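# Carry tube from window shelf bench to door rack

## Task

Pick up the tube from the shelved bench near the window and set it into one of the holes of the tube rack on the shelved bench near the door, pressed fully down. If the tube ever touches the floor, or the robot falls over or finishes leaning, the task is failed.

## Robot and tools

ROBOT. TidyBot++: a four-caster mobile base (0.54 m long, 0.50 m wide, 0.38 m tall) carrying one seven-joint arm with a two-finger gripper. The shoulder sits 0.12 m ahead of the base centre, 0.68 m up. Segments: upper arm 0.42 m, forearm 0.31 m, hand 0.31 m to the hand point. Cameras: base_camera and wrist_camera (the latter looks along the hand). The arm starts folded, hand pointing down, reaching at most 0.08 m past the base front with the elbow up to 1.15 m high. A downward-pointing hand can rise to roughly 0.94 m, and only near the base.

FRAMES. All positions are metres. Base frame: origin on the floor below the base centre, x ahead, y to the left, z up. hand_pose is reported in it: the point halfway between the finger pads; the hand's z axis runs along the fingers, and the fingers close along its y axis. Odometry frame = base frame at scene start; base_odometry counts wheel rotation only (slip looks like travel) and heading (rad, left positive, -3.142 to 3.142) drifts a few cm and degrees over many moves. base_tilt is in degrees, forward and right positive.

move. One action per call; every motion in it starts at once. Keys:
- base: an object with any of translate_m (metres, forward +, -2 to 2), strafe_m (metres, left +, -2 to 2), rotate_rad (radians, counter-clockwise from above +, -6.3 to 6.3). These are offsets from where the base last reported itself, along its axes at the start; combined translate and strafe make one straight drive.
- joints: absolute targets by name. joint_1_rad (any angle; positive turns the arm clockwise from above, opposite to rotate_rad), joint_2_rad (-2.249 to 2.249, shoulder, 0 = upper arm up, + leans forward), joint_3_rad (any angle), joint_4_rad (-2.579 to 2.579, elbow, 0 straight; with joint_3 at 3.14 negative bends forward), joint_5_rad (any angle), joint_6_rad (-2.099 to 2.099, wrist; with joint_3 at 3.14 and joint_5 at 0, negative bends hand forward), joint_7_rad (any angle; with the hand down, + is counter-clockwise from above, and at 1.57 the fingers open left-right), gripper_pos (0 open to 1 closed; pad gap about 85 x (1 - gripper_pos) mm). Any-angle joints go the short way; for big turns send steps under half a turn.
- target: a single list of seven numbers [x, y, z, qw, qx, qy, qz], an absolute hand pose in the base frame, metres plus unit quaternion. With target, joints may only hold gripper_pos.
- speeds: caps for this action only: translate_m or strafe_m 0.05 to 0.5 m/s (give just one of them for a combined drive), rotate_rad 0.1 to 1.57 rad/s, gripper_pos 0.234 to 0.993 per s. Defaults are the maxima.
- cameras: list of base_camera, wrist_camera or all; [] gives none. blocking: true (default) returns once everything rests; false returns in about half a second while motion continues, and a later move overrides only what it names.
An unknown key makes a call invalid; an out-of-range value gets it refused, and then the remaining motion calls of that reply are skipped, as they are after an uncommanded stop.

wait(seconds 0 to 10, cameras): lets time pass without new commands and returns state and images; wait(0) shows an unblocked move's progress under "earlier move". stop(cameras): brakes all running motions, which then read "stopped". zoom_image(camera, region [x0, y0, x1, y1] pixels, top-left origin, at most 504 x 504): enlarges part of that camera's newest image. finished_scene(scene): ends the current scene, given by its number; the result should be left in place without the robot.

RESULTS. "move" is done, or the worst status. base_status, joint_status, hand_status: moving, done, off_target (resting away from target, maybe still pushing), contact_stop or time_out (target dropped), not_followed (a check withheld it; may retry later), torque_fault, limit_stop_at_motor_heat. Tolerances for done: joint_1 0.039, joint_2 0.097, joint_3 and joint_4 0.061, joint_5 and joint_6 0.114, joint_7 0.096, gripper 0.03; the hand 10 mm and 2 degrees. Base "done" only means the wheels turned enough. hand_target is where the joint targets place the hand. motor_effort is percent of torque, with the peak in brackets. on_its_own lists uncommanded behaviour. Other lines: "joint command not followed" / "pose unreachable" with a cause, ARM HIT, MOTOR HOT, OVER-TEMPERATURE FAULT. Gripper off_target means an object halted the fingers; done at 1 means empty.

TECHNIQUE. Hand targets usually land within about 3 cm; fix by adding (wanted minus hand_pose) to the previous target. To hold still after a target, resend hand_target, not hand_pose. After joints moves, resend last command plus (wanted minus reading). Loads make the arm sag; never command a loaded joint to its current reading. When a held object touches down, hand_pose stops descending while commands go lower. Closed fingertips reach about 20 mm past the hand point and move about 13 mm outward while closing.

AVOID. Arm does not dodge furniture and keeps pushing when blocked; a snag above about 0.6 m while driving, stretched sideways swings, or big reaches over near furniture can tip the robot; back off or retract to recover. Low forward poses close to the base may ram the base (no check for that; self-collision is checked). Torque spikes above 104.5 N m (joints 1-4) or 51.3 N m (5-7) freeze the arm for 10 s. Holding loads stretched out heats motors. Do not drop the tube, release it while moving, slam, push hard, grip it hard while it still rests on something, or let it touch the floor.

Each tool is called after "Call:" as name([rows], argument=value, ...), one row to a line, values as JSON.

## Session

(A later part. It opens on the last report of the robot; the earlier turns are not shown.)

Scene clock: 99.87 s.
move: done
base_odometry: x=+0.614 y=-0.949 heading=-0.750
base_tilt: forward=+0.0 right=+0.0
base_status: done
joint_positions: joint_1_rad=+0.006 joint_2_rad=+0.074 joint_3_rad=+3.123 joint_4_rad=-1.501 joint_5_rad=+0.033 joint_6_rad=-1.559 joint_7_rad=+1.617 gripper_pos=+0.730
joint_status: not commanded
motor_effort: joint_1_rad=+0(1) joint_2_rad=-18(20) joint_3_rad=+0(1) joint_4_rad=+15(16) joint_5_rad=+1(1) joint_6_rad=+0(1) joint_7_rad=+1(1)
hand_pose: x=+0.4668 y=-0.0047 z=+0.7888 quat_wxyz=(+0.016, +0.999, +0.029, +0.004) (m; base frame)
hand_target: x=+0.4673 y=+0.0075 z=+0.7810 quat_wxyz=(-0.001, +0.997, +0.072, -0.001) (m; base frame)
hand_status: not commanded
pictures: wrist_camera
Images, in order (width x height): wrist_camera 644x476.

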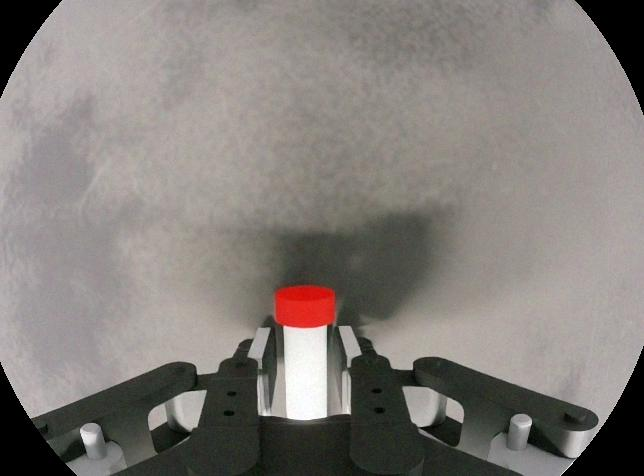

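Call:
move(joints={"gripper_pos": 0.83}, speeds={"gripper_pos": 0.234}, cameras=["wrist_camera"])

Call:
zoom_image(camera="wrist_camera", region=[250, 260, 360, 420])

Scene clock: 102.27 s.
move: done
base_odometry: x=+0.614 y=-0.949 heading=-0.750
base_tilt: forward=+0.0 right=-0.1
base_status: not commanded
joint_positions: joint_1_rad=+0.006 joint_2_rad=+0.074 joint_3_rad=+3.123 joint_4_rad=-1.501 joint_5_rad=+0.033 joint_6_rad=-1.559 joint_7_rad=+1.617 gripper_pos=+0.822
joint_status: all done
motor_effort: joint_1_rad=+1(1) joint_2_rad=-16(18) joint_3_rad=-1(1) joint_4_rad=+15(15) joint_5_rad=+0(1) joint_6_rad=+0(1) joint_7_rad=+0(1)
hand_pose: x=+0.4668 y=-0.0047 z=+0.7888 quat_wxyz=(+0.016, +0.999, +0.029, +0.004) (m; base frame)
hand_target: x=+0.4673 y=+0.0075 z=+0.7810 quat_wxyz=(-0.001, +0.997, +0.072, -0.001) (m; base frame)
hand_status: not commanded
pictures: wrist_camera
Images, in order (width x height): wrist_camera 644x476.

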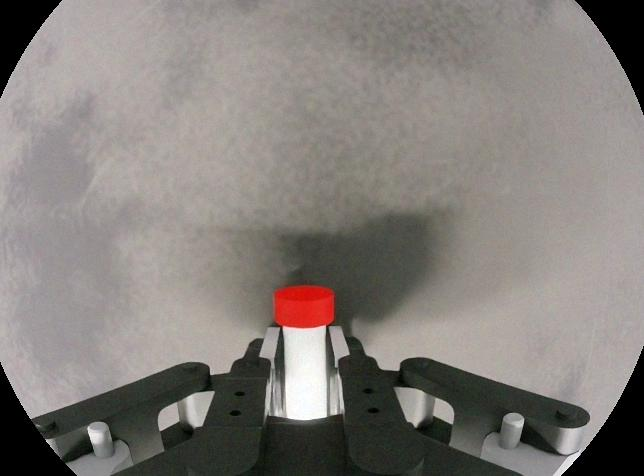

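Scaled by 3.150.

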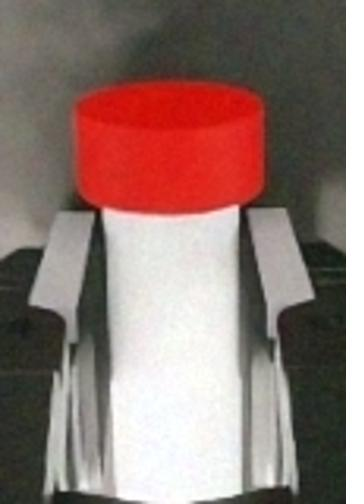

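Call:
move(joints={"joint_2_rad": -0.05}, cameras=[])

Call:
move(joints={"gripper_pos": 0.86}, speeds={"gripper_pos": 0.234}, cameras=["wrist_camera"])

Call:
zoom_image(camera="wrist_camera", region=[250, 260, 360, 420])

Scene clock: 104.70 s.
move: done
base_odometry: x=+0.614 y=-0.949 heading=-0.750
base_tilt: forward=+0.0 right=-0.1
base_status: not commanded
joint_positions: joint_1_rad=+0.006 joint_2_rad=-0.044 joint_3_rad=+3.123 joint_4_rad=-1.501 joint_5_rad=+0.033 joint_6_rad=-1.559 joint_7_rad=+1.617 gripper_pos=+0.827
joint_status: all done
motor_effort: joint_1_rad=+0(1) joint_2_rad=-14(20) joint_3_rad=-1(1) joint_4_rad=+16(16) joint_5_rad=-1(1) joint_6_rad=+1(2) joint_7_rad=+0(1)
hand_pose: x=+0.4516 y=-0.0047 z=+0.8292 quat_wxyz=(+0.018, +0.997, +0.028, +0.063) (m; base frame)
hand_target: x=+0.4509 y=+0.0078 z=+0.8266 quat_wxyz=(+0.004, +0.995, +0.072, +0.066) (m; base frame)
hand_status: not commanded
pictures: none
No camera images: "cameras" was empty.

Scene clock: 105.13 s.
move: done
base_odometry: x=+0.614 y=-0.949 heading=-0.750
base_tilt: forward=+0.0 right=-0.1
base_status: not commanded
joint_positions: joint_1_rad=+0.006 joint_2_rad=-0.044 joint_3_rad=+3.123 joint_4_rad=-1.501 joint_5_rad=+0.033 joint_6_rad=-1.559 joint_7_rad=+1.617 gripper_pos=+0.836
joint_status: all done
motor_effort: joint_1_rad=+1(1) joint_2_rad=-14(15) joint_3_rad=+0(1) joint_4_rad=+16(16) joint_5_rad=+0(1) joint_6_rad=+1(1) joint_7_rad=+0(1)
hand_pose: x=+0.4516 y=-0.0047 z=+0.8292 quat_wxyz=(+0.018, +0.997, +0.028, +0.063) (m; base frame)
hand_target: x=+0.4509 y=+0.0078 z=+0.8266 quat_wxyz=(+0.004, +0.995, +0.072, +0.066) (m; base frame)
hand_status: not commanded
pictures: wrist_camera
Images, in order (width x height): wrist_camera 644x476.

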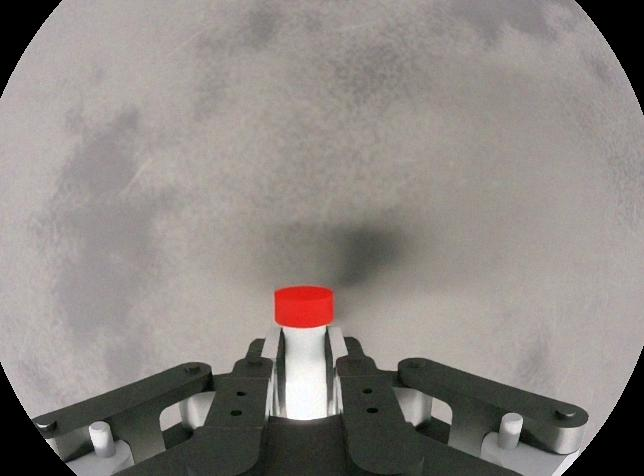

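Scaled by 3.150.

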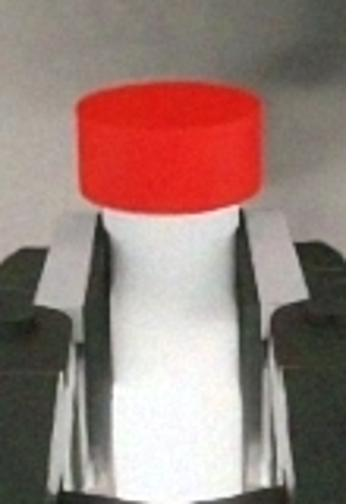

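Call:
zoom_image(camera="wrist_camera", region=[265, 275, 345, 355])

Scaled by 6.300.

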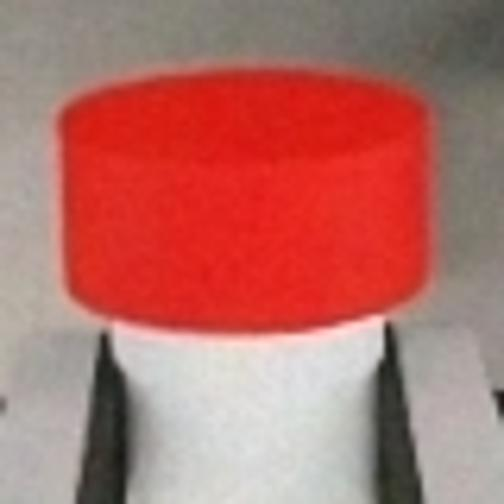

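Call:
move(base={"translate_m": -0.5}, joints={"joint_2_rad": -0.15}, cameras=["wrist_camera"])

Scene clock: 114.70 s.
move: done
base_odometry: x=+0.248 y=-0.609 heading=-0.749
base_tilt: forward=+0.0 right=+0.0
base_status: done
joint_positions: joint_1_rad=+0.006 joint_2_rad=-0.155 joint_3_rad=+3.123 joint_4_rad=-1.501 joint_5_rad=+0.033 joint_6_rad=-1.559 joint_7_rad=+1.617 gripper_pos=+0.836
joint_status: all done
motor_effort: joint_1_rad=+0(1) joint_2_rad=-10(19) joint_3_rad=+0(2) joint_4_rad=+16(17) joint_5_rad=+1(1) joint_6_rad=+2(3) joint_7_rad=+0(1)
hand_pose: x=+0.4334 y=-0.0045 z=+0.8649 quat_wxyz=(+0.020, +0.992, +0.027, +0.118) (m; base frame)
hand_target: x=+0.4348 y=+0.0080 z=+0.8590 quat_wxyz=(+0.009, +0.991, +0.072, +0.115) (m; base frame)
hand_status: not commanded
pictures: wrist_camera
Images, in order (width x height): wrist_camera 644x476.

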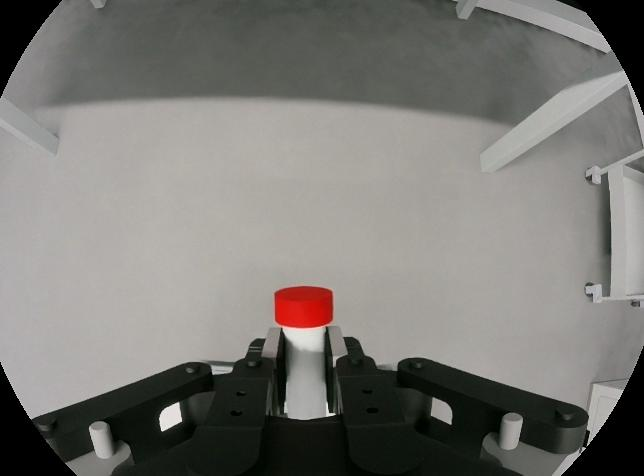

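Call:
move(base={"rotate_rad": 3.15}, joints={"joint_2_rad": -0.3, "joint_4_rad": -1.2, "joint_6_rad": -0.85, "joint_7_rad": 1.462}, cameras=["base_camera", "wrist_camera"])

Scene clock: 119.27 s.
move: done
base_odometry: x=+0.248 y=-0.609 heading=+2.400
base_tilt: forward=+0.0 right=-0.1
base_status: done
joint_positions: joint_1_rad=+0.006 joint_2_rad=-0.285 joint_3_rad=+3.121 joint_4_rad=-1.209 joint_5_rad=+0.033 joint_6_rad=-0.912 joint_7_rad=+1.544 gripper_pos=+0.836
joint_status: all done
motor_effort: joint_1_rad=+0(2) joint_2_rad=-7(14) joint_3_rad=+0(2) joint_4_rad=+17(19) joint_5_rad=+1(1) joint_6_rad=+9(9) joint_7_rad=+0(2)
hand_pose: x=+0.5517 y=+0.0021 z=+1.1935 quat_wxyz=(+0.007, +0.794, -0.004, +0.608) (m; base frame)
hand_target: x=+0.5468 y=+0.0141 z=+1.2235 quat_wxyz=(-0.037, +0.767, -0.032, +0.640) (m; base frame)
hand_status: not commanded
pictures: base_camera, wrist_camera
Images, in order (width x height): base_camera 644x364, wrist_camera 644x476.

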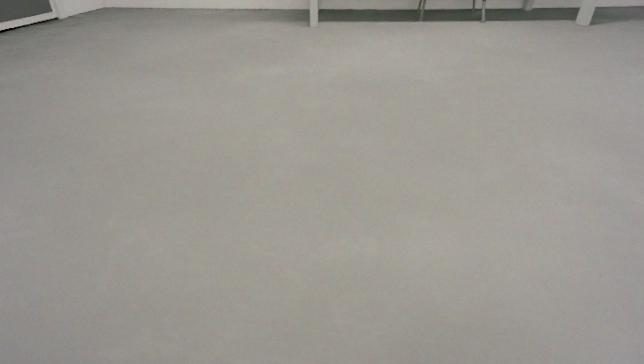

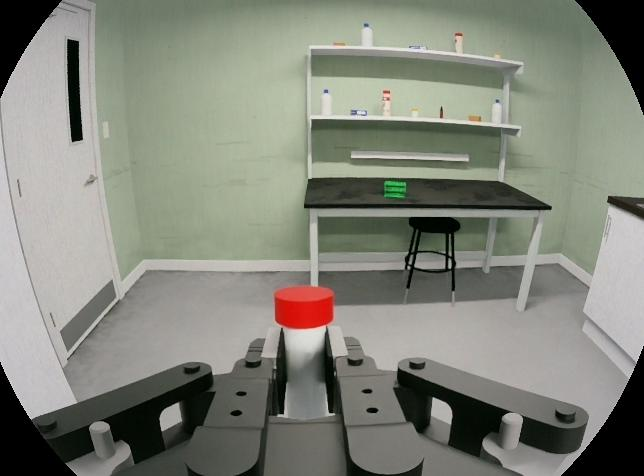

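Call:
zoom_image(camera="wrist_camera", region=[290, 150, 570, 320])

Call:
zoom_image(camera="wrist_camera", region=[360, 160, 440, 220])

Scaled by 1.800.

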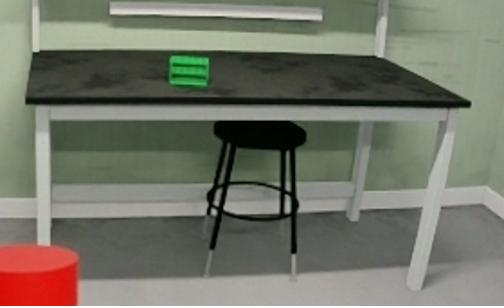

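Scaled by 6.300.

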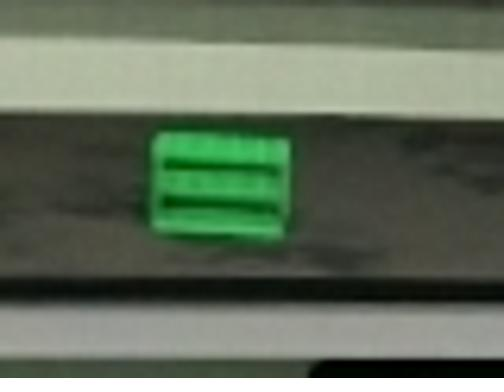

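Call:
move(base={"translate_m": 1.15, "strafe_m": -0.56, "rotate_rad": 0.06}, joints={"joint_6_rad": -1.216}, cameras=["wrist_camera"])

Call:
zoom_image(camera="wrist_camera", region=[260, 100, 420, 240])

Scene clock: 133.67 s.
move: done
base_odometry: x=-0.222 y=+0.581 heading=+2.461
base_tilt: forward=+0.0 right=+0.0
base_status: done
joint_positions: joint_1_rad=+0.006 joint_2_rad=-0.297 joint_3_rad=+3.115 joint_4_rad=-1.204 joint_5_rad=+0.033 joint_6_rad=-1.201 joint_7_rad=+1.544 gripper_pos=+0.836
joint_status: all done
motor_effort: joint_1_rad=+1(1) joint_2_rad=-7(9) joint_3_rad=-1(2) joint_4_rad=+16(17) joint_5_rad=+1(2) joint_6_rad=+8(11) joint_7_rad=+0(1)
hand_pose: x=+0.5107 y=+0.0024 z=+1.1185 quat_wxyz=(+0.008, +0.869, -0.004, +0.494) (m; base frame)
hand_target: x=+0.5066 y=+0.0123 z=+1.1175 quat_wxyz=(-0.027, +0.871, -0.037, +0.490) (m; base frame)
hand_status: not commanded
pictures: wrist_camera
Images, in order (width x height): wrist_camera 644x476.

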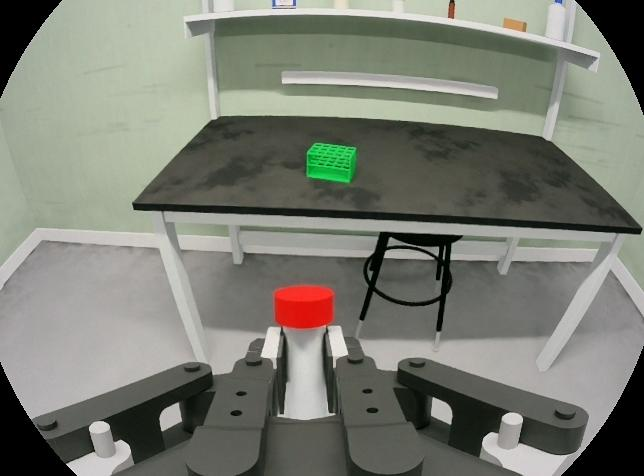

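Scaled by 3.150.

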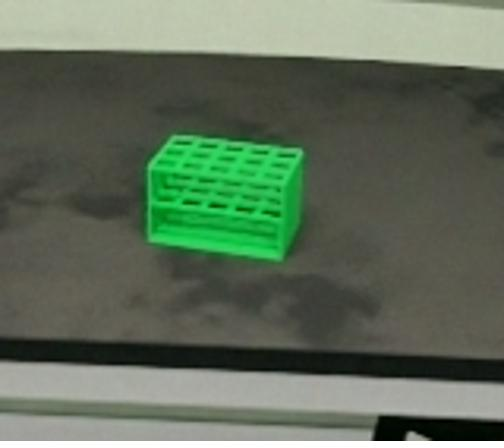

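Call:
zoom_image(camera="wrist_camera", region=[295, 130, 367, 190])

Call:
zoom_image(camera="wrist_camera", region=[120, 180, 400, 260])

Call:
zoom_image(camera="wrist_camera", region=[380, 180, 644, 260])

Scaled by 7.000.

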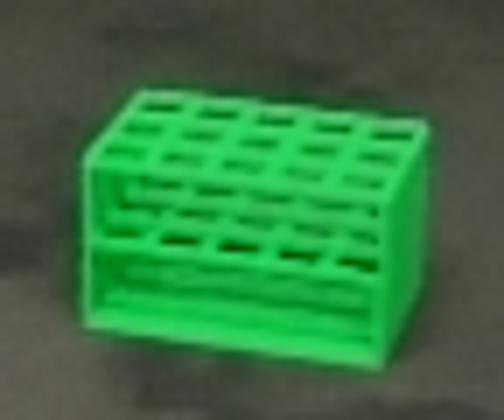

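Scaled by 1.800.

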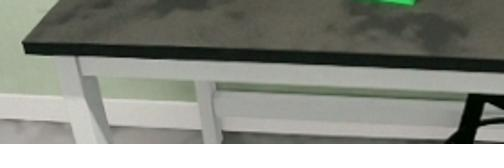

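Scaled by 1.909.

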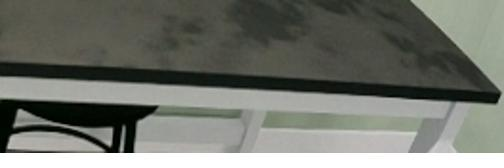

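Call:
move(base={"translate_m": 0.50, "strafe_m": 0.147, "rotate_rad": -0.29}, joints={"joint_2_rad": -0.055, "joint_4_rad": -0.925, "joint_6_rad": -1.667}, cameras=["wrist_camera"])

Call:
zoom_image(camera="wrist_camera", region=[230, 40, 410, 200])

Scene clock: 156.97 s.
move: done
base_odometry: x=-0.703 y=+0.782 heading=+2.171
base_tilt: forward=+0.0 right=-0.1
base_status: done
joint_positions: joint_1_rad=+0.008 joint_2_rad=-0.055 joint_3_rad=+3.115 joint_4_rad=-0.940 joint_5_rad=+0.033 joint_6_rad=-1.623 joint_7_rad=+1.544 gripper_pos=+0.836
joint_status: all done
motor_effort: joint_1_rad=+1(1) joint_2_rad=-13(17) joint_3_rad=+0(2) joint_4_rad=+15(17) joint_5_rad=+0(2) joint_6_rad=+5(9) joint_7_rad=+1(1)
hand_pose: x=+0.5231 y=-0.0009 z=+1.0503 quat_wxyz=(+0.009, +0.950, -0.010, +0.312) (m; base frame)
hand_target: x=+0.5126 y=+0.0093 z=+1.0485 quat_wxyz=(-0.018, +0.954, -0.043, +0.297) (m; base frame)
hand_status: not commanded
pictures: wrist_camera
Images, in order (width x height): wrist_camera 644x476.

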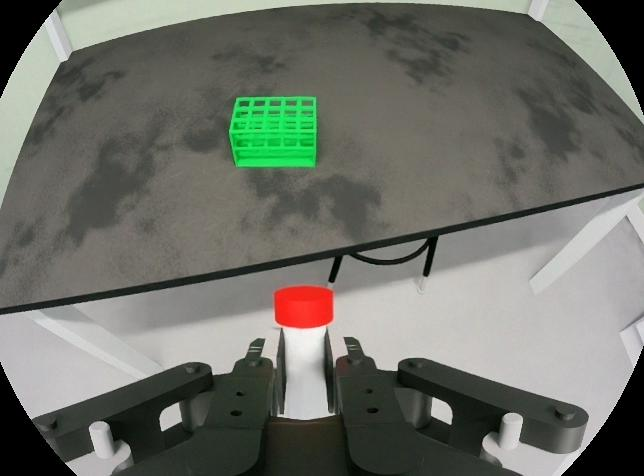

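Scaled by 2.800.

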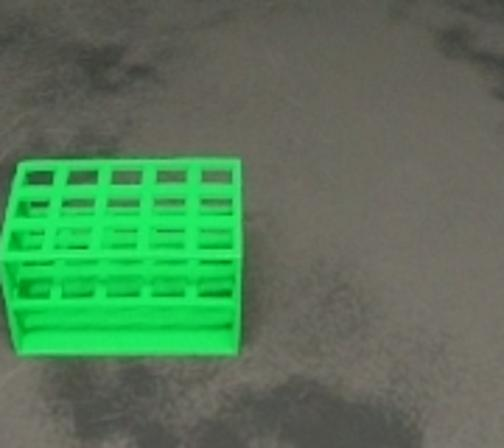

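Call:
move()

Scene clock: 160.83 s.
base_odometry: x=-0.703 y=+0.782 heading=+2.171
base_tilt: forward=+0.0 right=-0.1
base_status: done
joint_positions: joint_1_rad=+0.008 joint_2_rad=-0.055 joint_3_rad=+3.115 joint_4_rad=-0.940 joint_5_rad=+0.033 joint_6_rad=-1.623 joint_7_rad=+1.544 gripper_pos=+0.836
joint_status: all done
motor_effort: joint_1_rad=+1(1) joint_2_rad=-13(17) joint_3_rad=+0(2) joint_4_rad=+15(17) joint_5_rad=+0(2) joint_6_rad=+5(9) joint_7_rad=+0(1)
hand_pose: x=+0.5230 y=-0.0009 z=+1.0502 quat_wxyz=(+0.009, +0.950, -0.010, +0.312) (m; base frame)
hand_target: x=+0.5126 y=+0.0093 z=+1.0485 quat_wxyz=(-0.018, +0.954, -0.043, +0.297) (m; base frame)
hand_status: not commanded
pictures: base_camera, wrist_camera
Images, in order (width x height): base_camera 644x364, wrist_camera 644x476.

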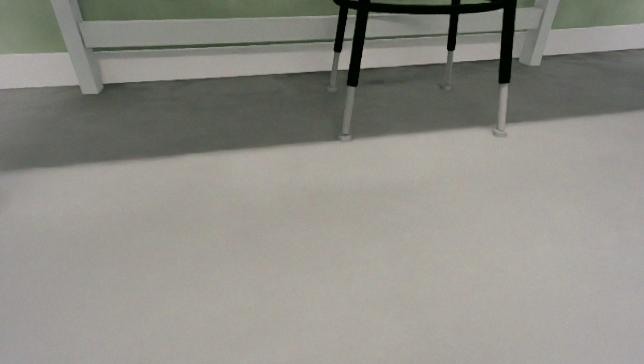

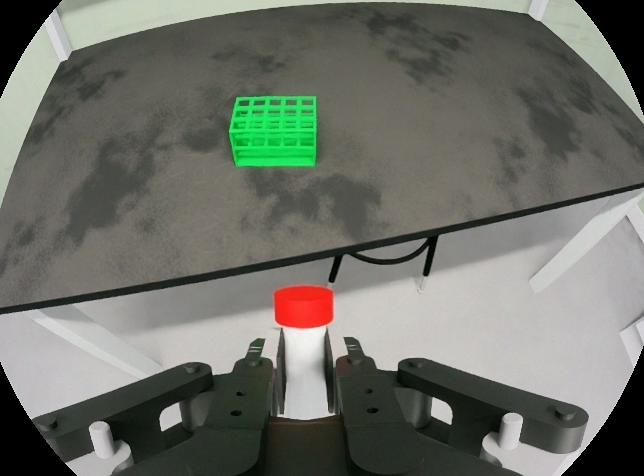

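Call:
zoom_image(camera="wrist_camera", region=[210, 70, 340, 190])

Scaled by 3.877.

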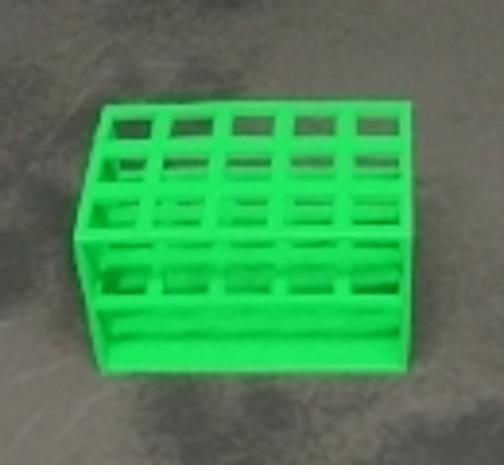

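Call:
move(base={"translate_m": 0.17, "strafe_m": 0.02}, joints={"joint_2_rad": -0.108, "joint_4_rad": -1.197, "joint_6_rad": -1.485}, cameras=["wrist_camera"])

Call:
zoom_image(camera="wrist_camera", region=[200, 40, 400, 240])

Scene clock: 173.53 s.
move: done
base_odometry: x=-0.816 y=+0.911 heading=+2.171
base_tilt: forward=+0.0 right=-0.1
base_status: done
joint_positions: joint_1_rad=+0.008 joint_2_rad=-0.095 joint_3_rad=+3.115 joint_4_rad=-1.175 joint_5_rad=+0.033 joint_6_rad=-1.535 joint_7_rad=+1.544 gripper_pos=+0.836
joint_status: all done
motor_effort: joint_1_rad=+1(1) joint_2_rad=-13(18) joint_3_rad=-1(1) joint_4_rad=+15(18) joint_5_rad=+0(1) joint_6_rad=+5(7) joint_7_rad=+0(1)
hand_pose: x=+0.5124 y=-0.0009 z=+0.9797 quat_wxyz=(+0.011, +0.965, -0.008, +0.260) (m; base frame)
hand_target: x=+0.5191 y=+0.0098 z=+0.9832 quat_wxyz=(-0.016, +0.959, -0.043, +0.280) (m; base frame)
hand_status: not commanded
pictures: wrist_camera
Images, in order (width x height): wrist_camera 644x476.

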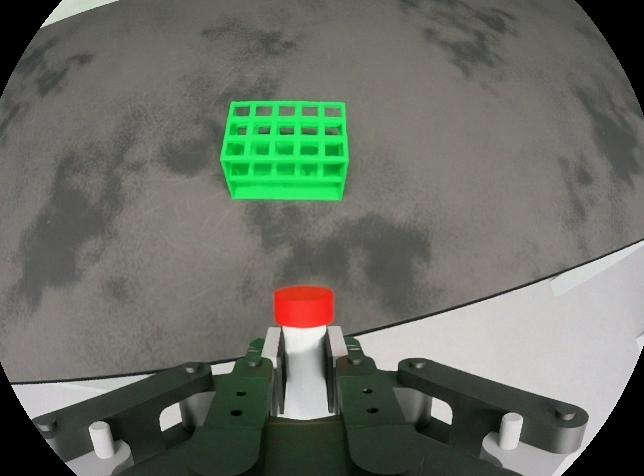

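Scaled by 2.520.

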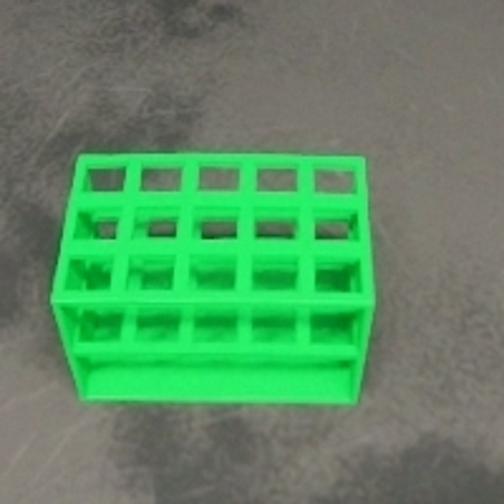

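Call:
zoom_image(camera="wrist_camera", region=[210, 90, 360, 210])

Scaled by 3.360.

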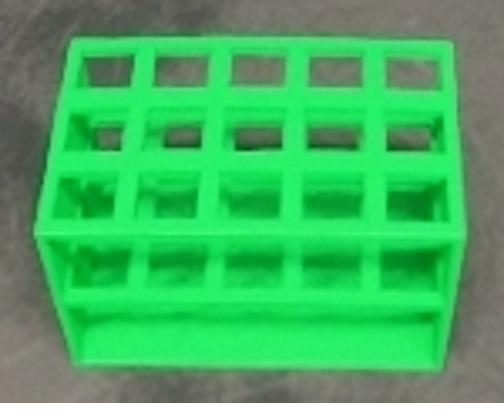

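Call:
move(base={"strafe_m": 0.12}, cameras=["wrist_camera"])

Call:
zoom_image(camera="wrist_camera", region=[330, 90, 480, 210])

Scene clock: 191.27 s.
move: done
base_odometry: x=-0.915 y=+0.843 heading=+2.171
base_tilt: forward=+0.0 right=-0.1
base_status: done
joint_positions: joint_1_rad=+0.008 joint_2_rad=-0.095 joint_3_rad=+3.112 joint_4_rad=-1.175 joint_5_rad=+0.033 joint_6_rad=-1.535 joint_7_rad=+1.544 gripper_pos=+0.836
joint_status: not commanded
motor_effort: joint_1_rad=+0(2) joint_2_rad=-13(13) joint_3_rad=-1(3) joint_4_rad=+16(16) joint_5_rad=+0(2) joint_6_rad=+5(5) joint_7_rad=+0(1)
hand_pose: x=+0.5123 y=+0.0000 z=+0.9799 quat_wxyz=(+0.011, +0.965, -0.007, +0.261) (m; base frame)
hand_target: x=+0.5191 y=+0.0098 z=+0.9832 quat_wxyz=(-0.016, +0.959, -0.043, +0.280) (m; base frame)
hand_status: not commanded
pictures: wrist_camera
Images, in order (width x height): wrist_camera 644x476.

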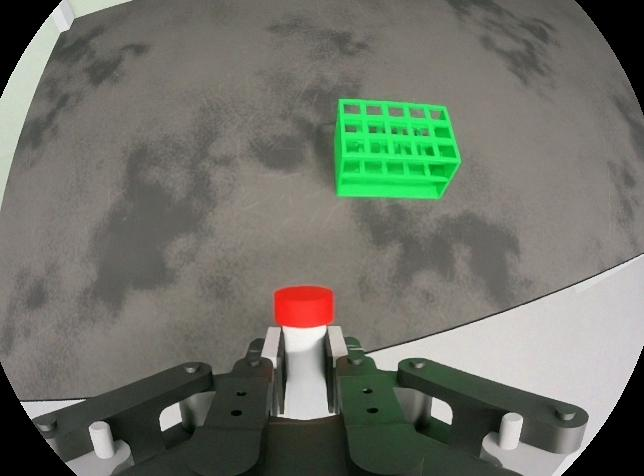

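Scaled by 3.360.

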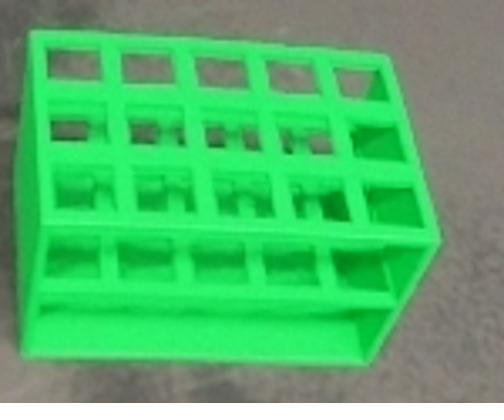

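Call:
zoom_image(camera="wrist_camera", region=[326, 92, 396, 152])

Call:
zoom_image(camera="wrist_camera", region=[326, 145, 396, 205])

Call:
zoom_image(camera="wrist_camera", region=[400, 92, 470, 152])

Call:
zoom_image(camera="wrist_camera", region=[400, 145, 470, 205])

Scaled by 7.200.

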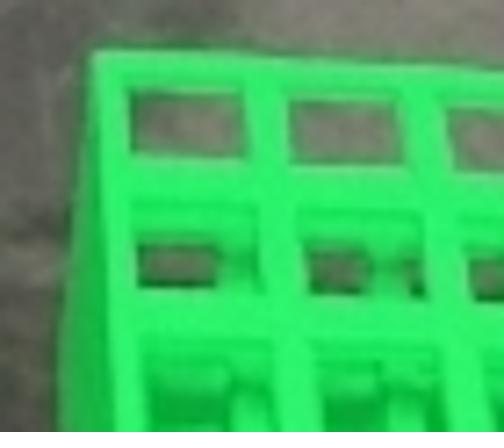

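Scaled by 7.200.

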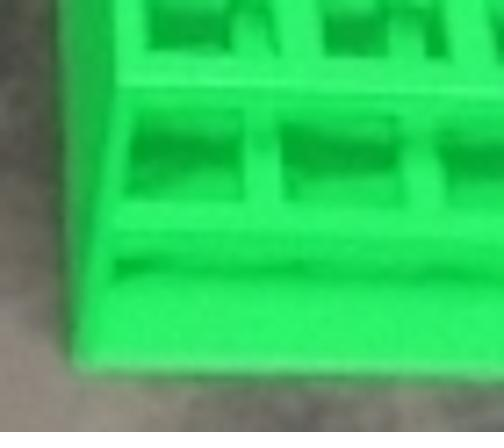

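Scaled by 7.200.

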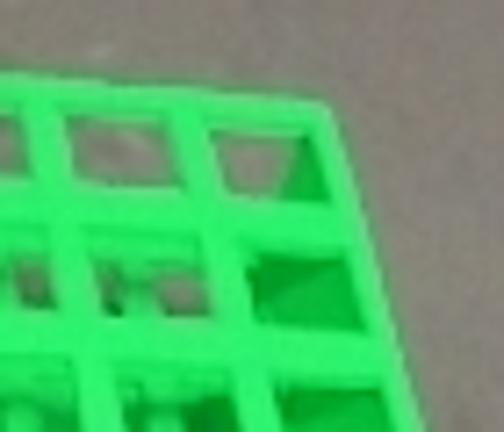

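Scaled by 7.200.

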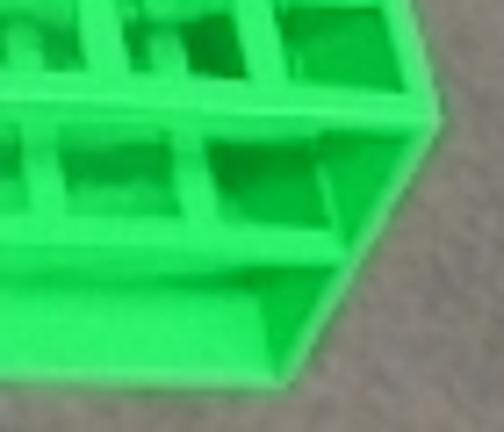

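Call:
move(base={"strafe_m": -0.12}, cameras=["wrist_camera"])

Call:
zoom_image(camera="wrist_camera", region=[216, 95, 286, 155])

Call:
zoom_image(camera="wrist_camera", region=[216, 145, 286, 205])

Call:
zoom_image(camera="wrist_camera", region=[286, 95, 356, 155])

Call:
zoom_image(camera="wrist_camera", region=[286, 145, 356, 205])

Scene clock: 216.67 s.
move: done
base_odometry: x=-0.816 y=+0.911 heading=+2.171
base_tilt: forward=+0.0 right=+0.0
base_status: done
joint_positions: joint_1_rad=+0.010 joint_2_rad=-0.097 joint_3_rad=+3.112 joint_4_rad=-1.175 joint_5_rad=+0.033 joint_6_rad=-1.535 joint_7_rad=+1.544 gripper_pos=+0.836
joint_status: not commanded
motor_effort: joint_1_rad=-1(2) joint_2_rad=-13(14) joint_3_rad=+0(2) joint_4_rad=+16(16) joint_5_rad=+1(1) joint_6_rad=+5(5) joint_7_rad=+0(1)
hand_pose: x=+0.5119 y=-0.0006 z=+0.9805 quat_wxyz=(+0.011, +0.965, -0.007, +0.261) (m; base frame)
hand_target: x=+0.5191 y=+0.0098 z=+0.9832 quat_wxyz=(-0.016, +0.959, -0.043, +0.280) (m; base frame)
hand_status: not commanded
pictures: wrist_camera
Images, in order (width x height): wrist_camera 644x476.

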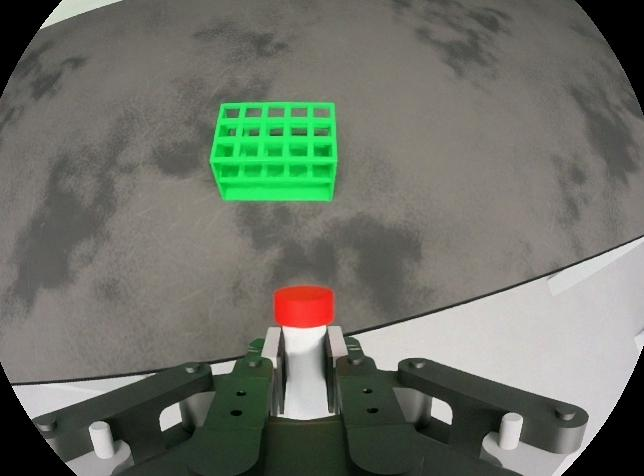

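Scaled by 7.200.

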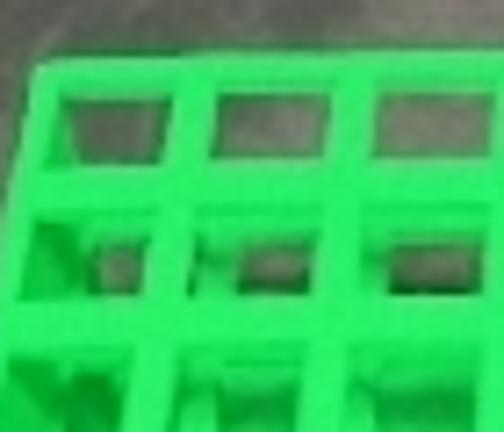

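Scaled by 7.200.

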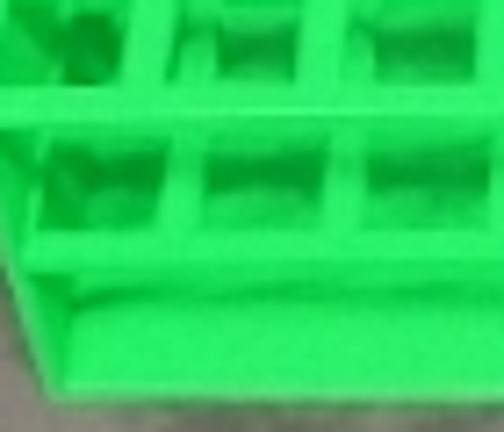

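Scaled by 7.200.

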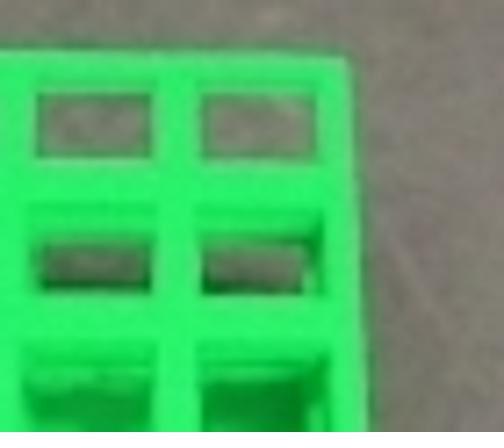

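Scaled by 7.200.

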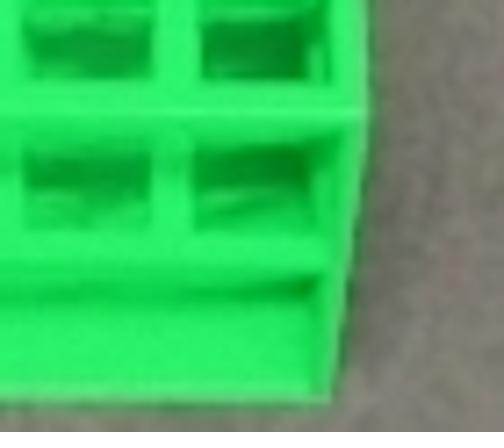

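Call:
zoom_image(camera="wrist_camera", region=[200, 140, 242, 176])

Call:
zoom_image(camera="wrist_camera", region=[310, 140, 352, 176])

Call:
zoom_image(camera="wrist_camera", region=[208, 92, 250, 128])

Call:
zoom_image(camera="wrist_camera", region=[308, 92, 350, 128])

Call:
zoom_image(camera="wrist_camera", region=[250, 132, 298, 173])

Scaled by 12.000.

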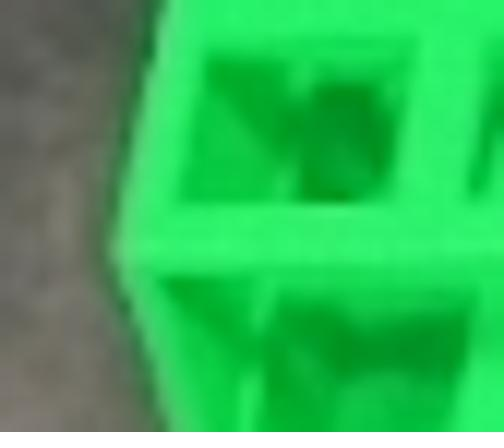

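Scaled by 12.000.

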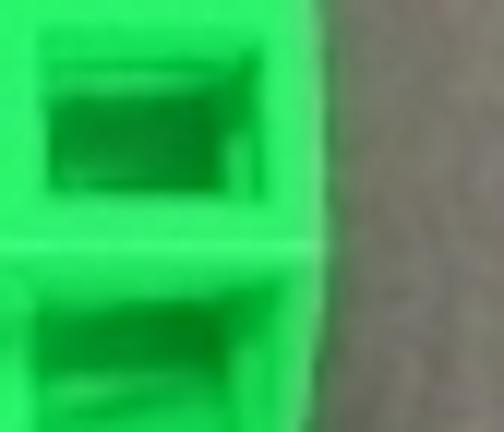

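Scaled by 12.000.

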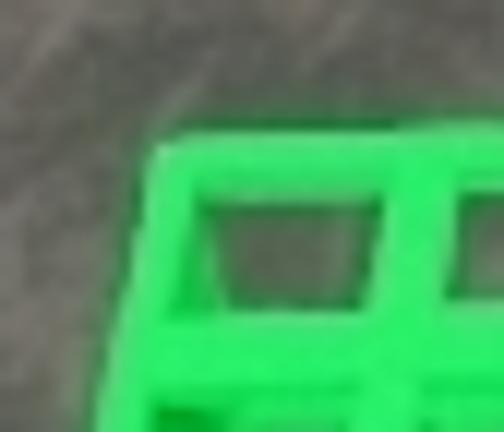

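Scaled by 12.000.

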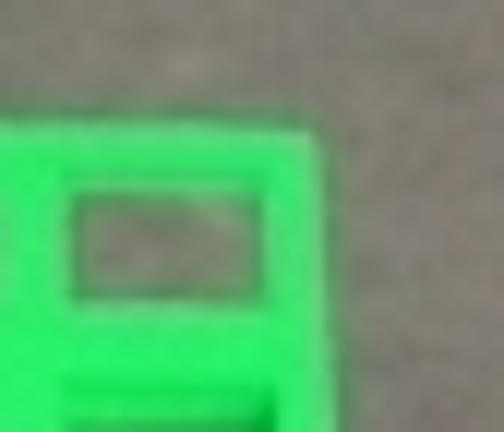

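Scaled by 10.500.

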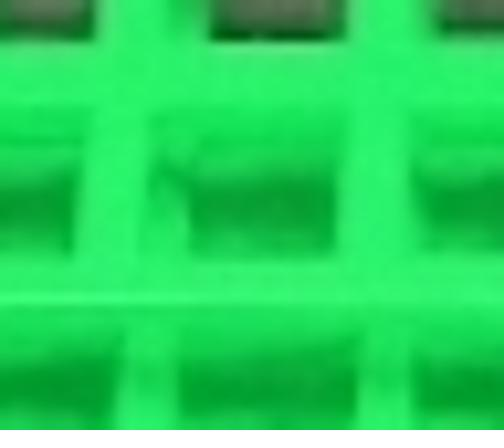

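Call:
move(joints={"joint_2_rad": 0.185, "joint_4_rad": -0.866}, cameras=["wrist_camera"])

Call:
zoom_image(camera="wrist_camera", region=[190, 180, 358, 324])

Scene clock: 267.20 s.
move: done
base_odometry: x=-0.816 y=+0.911 heading=+2.171
base_tilt: forward=+0.0 right=+0.0
base_status: not commanded
joint_positions: joint_1_rad=+0.010 joint_2_rad=+0.177 joint_3_rad=+3.112 joint_4_rad=-0.883 joint_5_rad=+0.033 joint_6_rad=-1.533 joint_7_rad=+1.544 gripper_pos=+0.836
joint_status: all done
motor_effort: joint_1_rad=+0(1) joint_2_rad=-22(24) joint_3_rad=-1(1) joint_4_rad=+16(17) joint_5_rad=+0(1) joint_6_rad=+5(5) joint_7_rad=+0(1)
hand_pose: x=+0.6293 y=-0.0009 z=+0.9842 quat_wxyz=(+0.007, +0.963, -0.009, +0.271) (m; base frame)
hand_target: x=+0.6460 y=+0.0089 z=+0.9957 quat_wxyz=(-0.022, +0.953, -0.044, +0.297) (m; base frame)
hand_status: not commanded
pictures: wrist_camera
Images, in order (width x height): wrist_camera 644x476.

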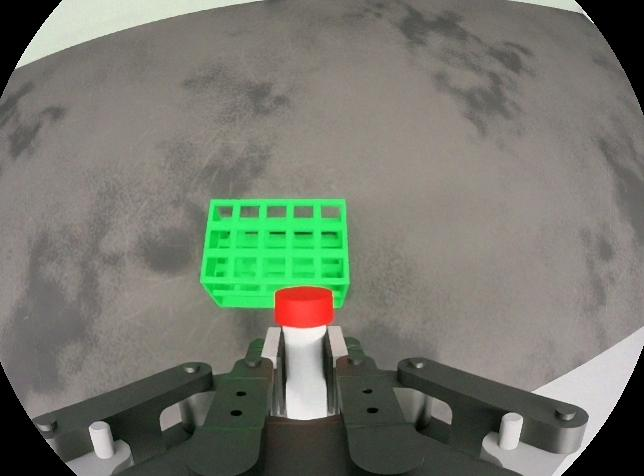

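Scaled by 3.000.

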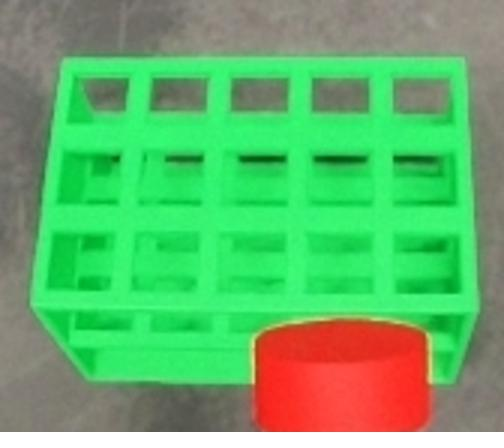

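Call:
zoom_image(camera="wrist_camera", region=[190, 264, 232, 300])

Call:
zoom_image(camera="wrist_camera", region=[320, 264, 362, 300])

Call:
zoom_image(camera="wrist_camera", region=[196, 184, 238, 220])

Call:
zoom_image(camera="wrist_camera", region=[320, 184, 362, 220])

Call:
zoom_image(camera="wrist_camera", region=[254, 250, 296, 286])

Scaled by 12.000.

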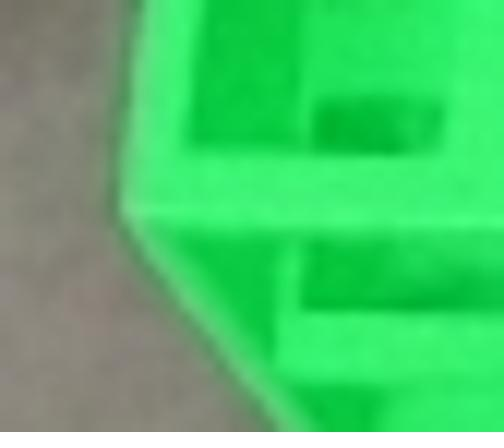

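Scaled by 12.000.

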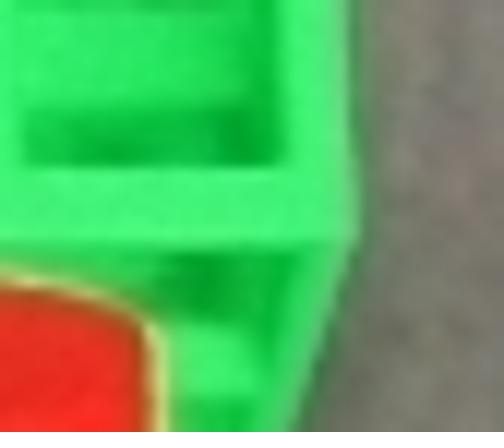

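Scaled by 12.000.

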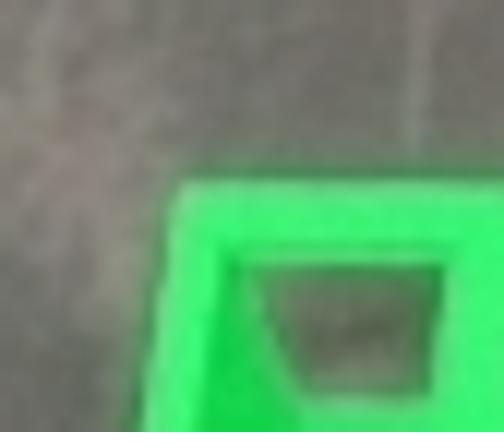

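Scaled by 12.000.

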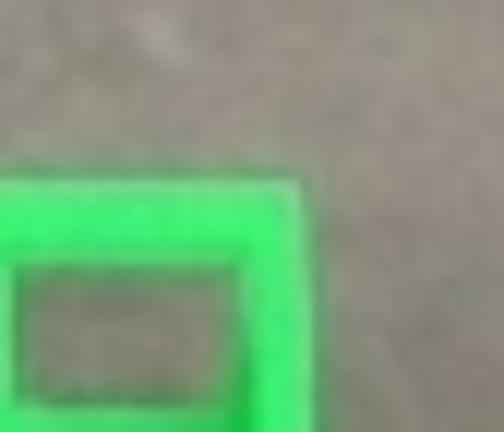

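Scaled by 12.000.

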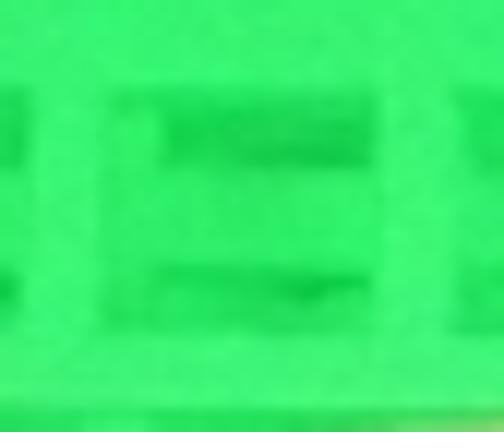

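Call:
move(joints={"joint_6_rad": -0.3}, cameras=[])

Call:
move(joints={"joint_1_rad": -0.034, "joint_2_rad": -0.042, "joint_4_rad": -1.954, "joint_6_rad": 0.37}, cameras=["wrist_camera"])

Scene clock: 289.27 s.
move: done
base_odometry: x=-0.816 y=+0.911 heading=+2.171
base_tilt: forward=+0.0 right=+0.0
base_status: not commanded
joint_positions: joint_1_rad=+0.010 joint_2_rad=+0.177 joint_3_rad=+3.112 joint_4_rad=-0.872 joint_5_rad=+0.033 joint_6_rad=-0.364 joint_7_rad=+1.544 gripper_pos=+0.836
joint_status: all done
motor_effort: joint_1_rad=+1(1) joint_2_rad=-24(25) joint_3_rad=-1(1) joint_4_rad=+18(19) joint_5_rad=+0(1) joint_6_rad=+9(10) joint_7_rad=+0(1)
hand_pose: x=+0.7727 y=+0.0068 z=+1.3018 quat_wxyz=(-0.004, +0.649, +0.001, +0.761) (m; base frame)
hand_target: x=+0.7725 y=+0.0092 z=+1.3195 quat_wxyz=(-0.051, +0.624, -0.031, +0.779) (m; base frame)
hand_status: not commanded
pictures: none
No camera images: "cameras" was empty.

Scene clock: 291.93 s.
move: done
base_odometry: x=-0.816 y=+0.911 heading=+2.171
base_tilt: forward=+0.0 right=+0.0
base_status: not commanded
joint_positions: joint_1_rad=-0.015 joint_2_rad=-0.019 joint_3_rad=+3.112 joint_4_rad=-1.926 joint_5_rad=+0.033 joint_6_rad=+0.305 joint_7_rad=+1.544 gripper_pos=+0.836
joint_status: all done
motor_effort: joint_1_rad=+0(2) joint_2_rad=-18(25) joint_3_rad=+0(1) joint_4_rad=+19(21) joint_5_rad=+0(1) joint_6_rad=+9(10) joint_7_rad=+0(1)
hand_pose: x=+0.7176 y=+0.0314 z=+0.9892 quat_wxyz=(-0.017, +0.718, +0.021, +0.696) (m; base frame)
hand_target: x=+0.7069 y=+0.0416 z=+1.0059 quat_wxyz=(-0.063, +0.697, -0.014, +0.714) (m; base frame)
hand_status: not commanded
pictures: wrist_camera
Images, in order (width x height): wrist_camera 644x476.

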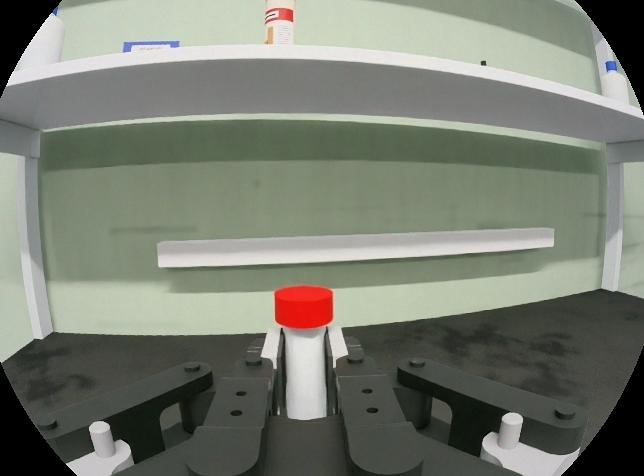

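Call:
move(joints={"joint_1_rad": 0.023, "joint_2_rad": 0.022, "joint_4_rad": -2.070, "joint_6_rad": 0.55}, cameras=[])

Scene clock: 295.27 s.
move: done
base_odometry: x=-0.816 y=+0.911 heading=+2.171
base_tilt: forward=-0.1 right=-0.1
base_status: not commanded
joint_positions: joint_1_rad=+0.010 joint_2_rad=+0.010 joint_3_rad=+3.112 joint_4_rad=-2.047 joint_5_rad=+0.033 joint_6_rad=+0.485 joint_7_rad=+1.544 gripper_pos=+0.836
joint_status: all done
motor_effort: joint_1_rad=+0(1) joint_2_rad=-19(20) joint_3_rad=-1(2) joint_4_rad=+18(20) joint_5_rad=-1(1) joint_6_rad=+9(10) joint_7_rad=+0(1)
hand_pose: x=+0.7119 y=+0.0179 z=+0.9554 quat_wxyz=(-0.012, +0.707, +0.013, +0.707) (m; base frame)
hand_target: x=+0.7116 y=+0.0074 z=+0.9549 quat_wxyz=(-0.043, +0.696, -0.034, +0.716) (m; base frame)
hand_status: not commanded
pictures: none
No camera images: "cameras" was empty.

Call:
move(joints={"joint_1_rad": -0.010, "joint_2_rad": 0.0432, "joint_4_rad": -2.090, "joint_6_rad": 0.5923}, cameras=[])

Scene clock: 300.83 s.
move: done
base_odometry: x=-0.816 y=+0.911 heading=+2.171
base_tilt: forward=+0.0 right=-0.1
base_status: not commanded
joint_positions: joint_1_rad=-0.004 joint_2_rad=+0.026 joint_3_rad=+3.112 joint_4_rad=-2.064 joint_5_rad=+0.033 joint_6_rad=+0.533 joint_7_rad=+1.544 gripper_pos=+0.836
joint_status: all done
motor_effort: joint_1_rad=+1(2) joint_2_rad=-19(20) joint_3_rad=+0(1) joint_4_rad=+18(19) joint_5_rad=+0(1) joint_6_rad=+9(10) joint_7_rad=+0(1)
hand_pose: x=+0.7131 y=+0.0261 z=+0.9506 quat_wxyz=(-0.017, +0.702, +0.018, +0.712) (m; base frame)
hand_target: x=+0.7133 y=+0.0269 z=+0.9439 quat_wxyz=(-0.055, +0.696, -0.023, +0.715) (m; base frame)
hand_status: not commanded
pictures: none
No camera images: "cameras" was empty.

Call:
move(joints={"joint_1_rad": 0.017, "joint_2_rad": 0.0484, "joint_4_rad": -2.093}, cameras=[])

Scene clock: 302.53 s.
move: done
base_odometry: x=-0.816 y=+0.911 heading=+2.171
base_tilt: forward=-0.1 right=-0.1
base_status: not commanded
joint_positions: joint_1_rad=+0.009 joint_2_rad=+0.028 joint_3_rad=+3.112 joint_4_rad=-2.065 joint_5_rad=+0.033 joint_6_rad=+0.533 joint_7_rad=+1.544 gripper_pos=+0.836
joint_status: all done
motor_effort: joint_1_rad=+0(2) joint_2_rad=-19(20) joint_3_rad=-1(1) joint_4_rad=+18(19) joint_5_rad=+0(1) joint_6_rad=+9(9) joint_7_rad=+0(1)
hand_pose: x=+0.7138 y=+0.0185 z=+0.9487 quat_wxyz=(-0.013, +0.703, +0.013, +0.711) (m; base frame)
hand_target: x=+0.7146 y=+0.0108 z=+0.9391 quat_wxyz=(-0.045, +0.699, -0.033, +0.713) (m; base frame)
hand_status: not commanded
pictures: none
No camera images: "cameras" was empty.


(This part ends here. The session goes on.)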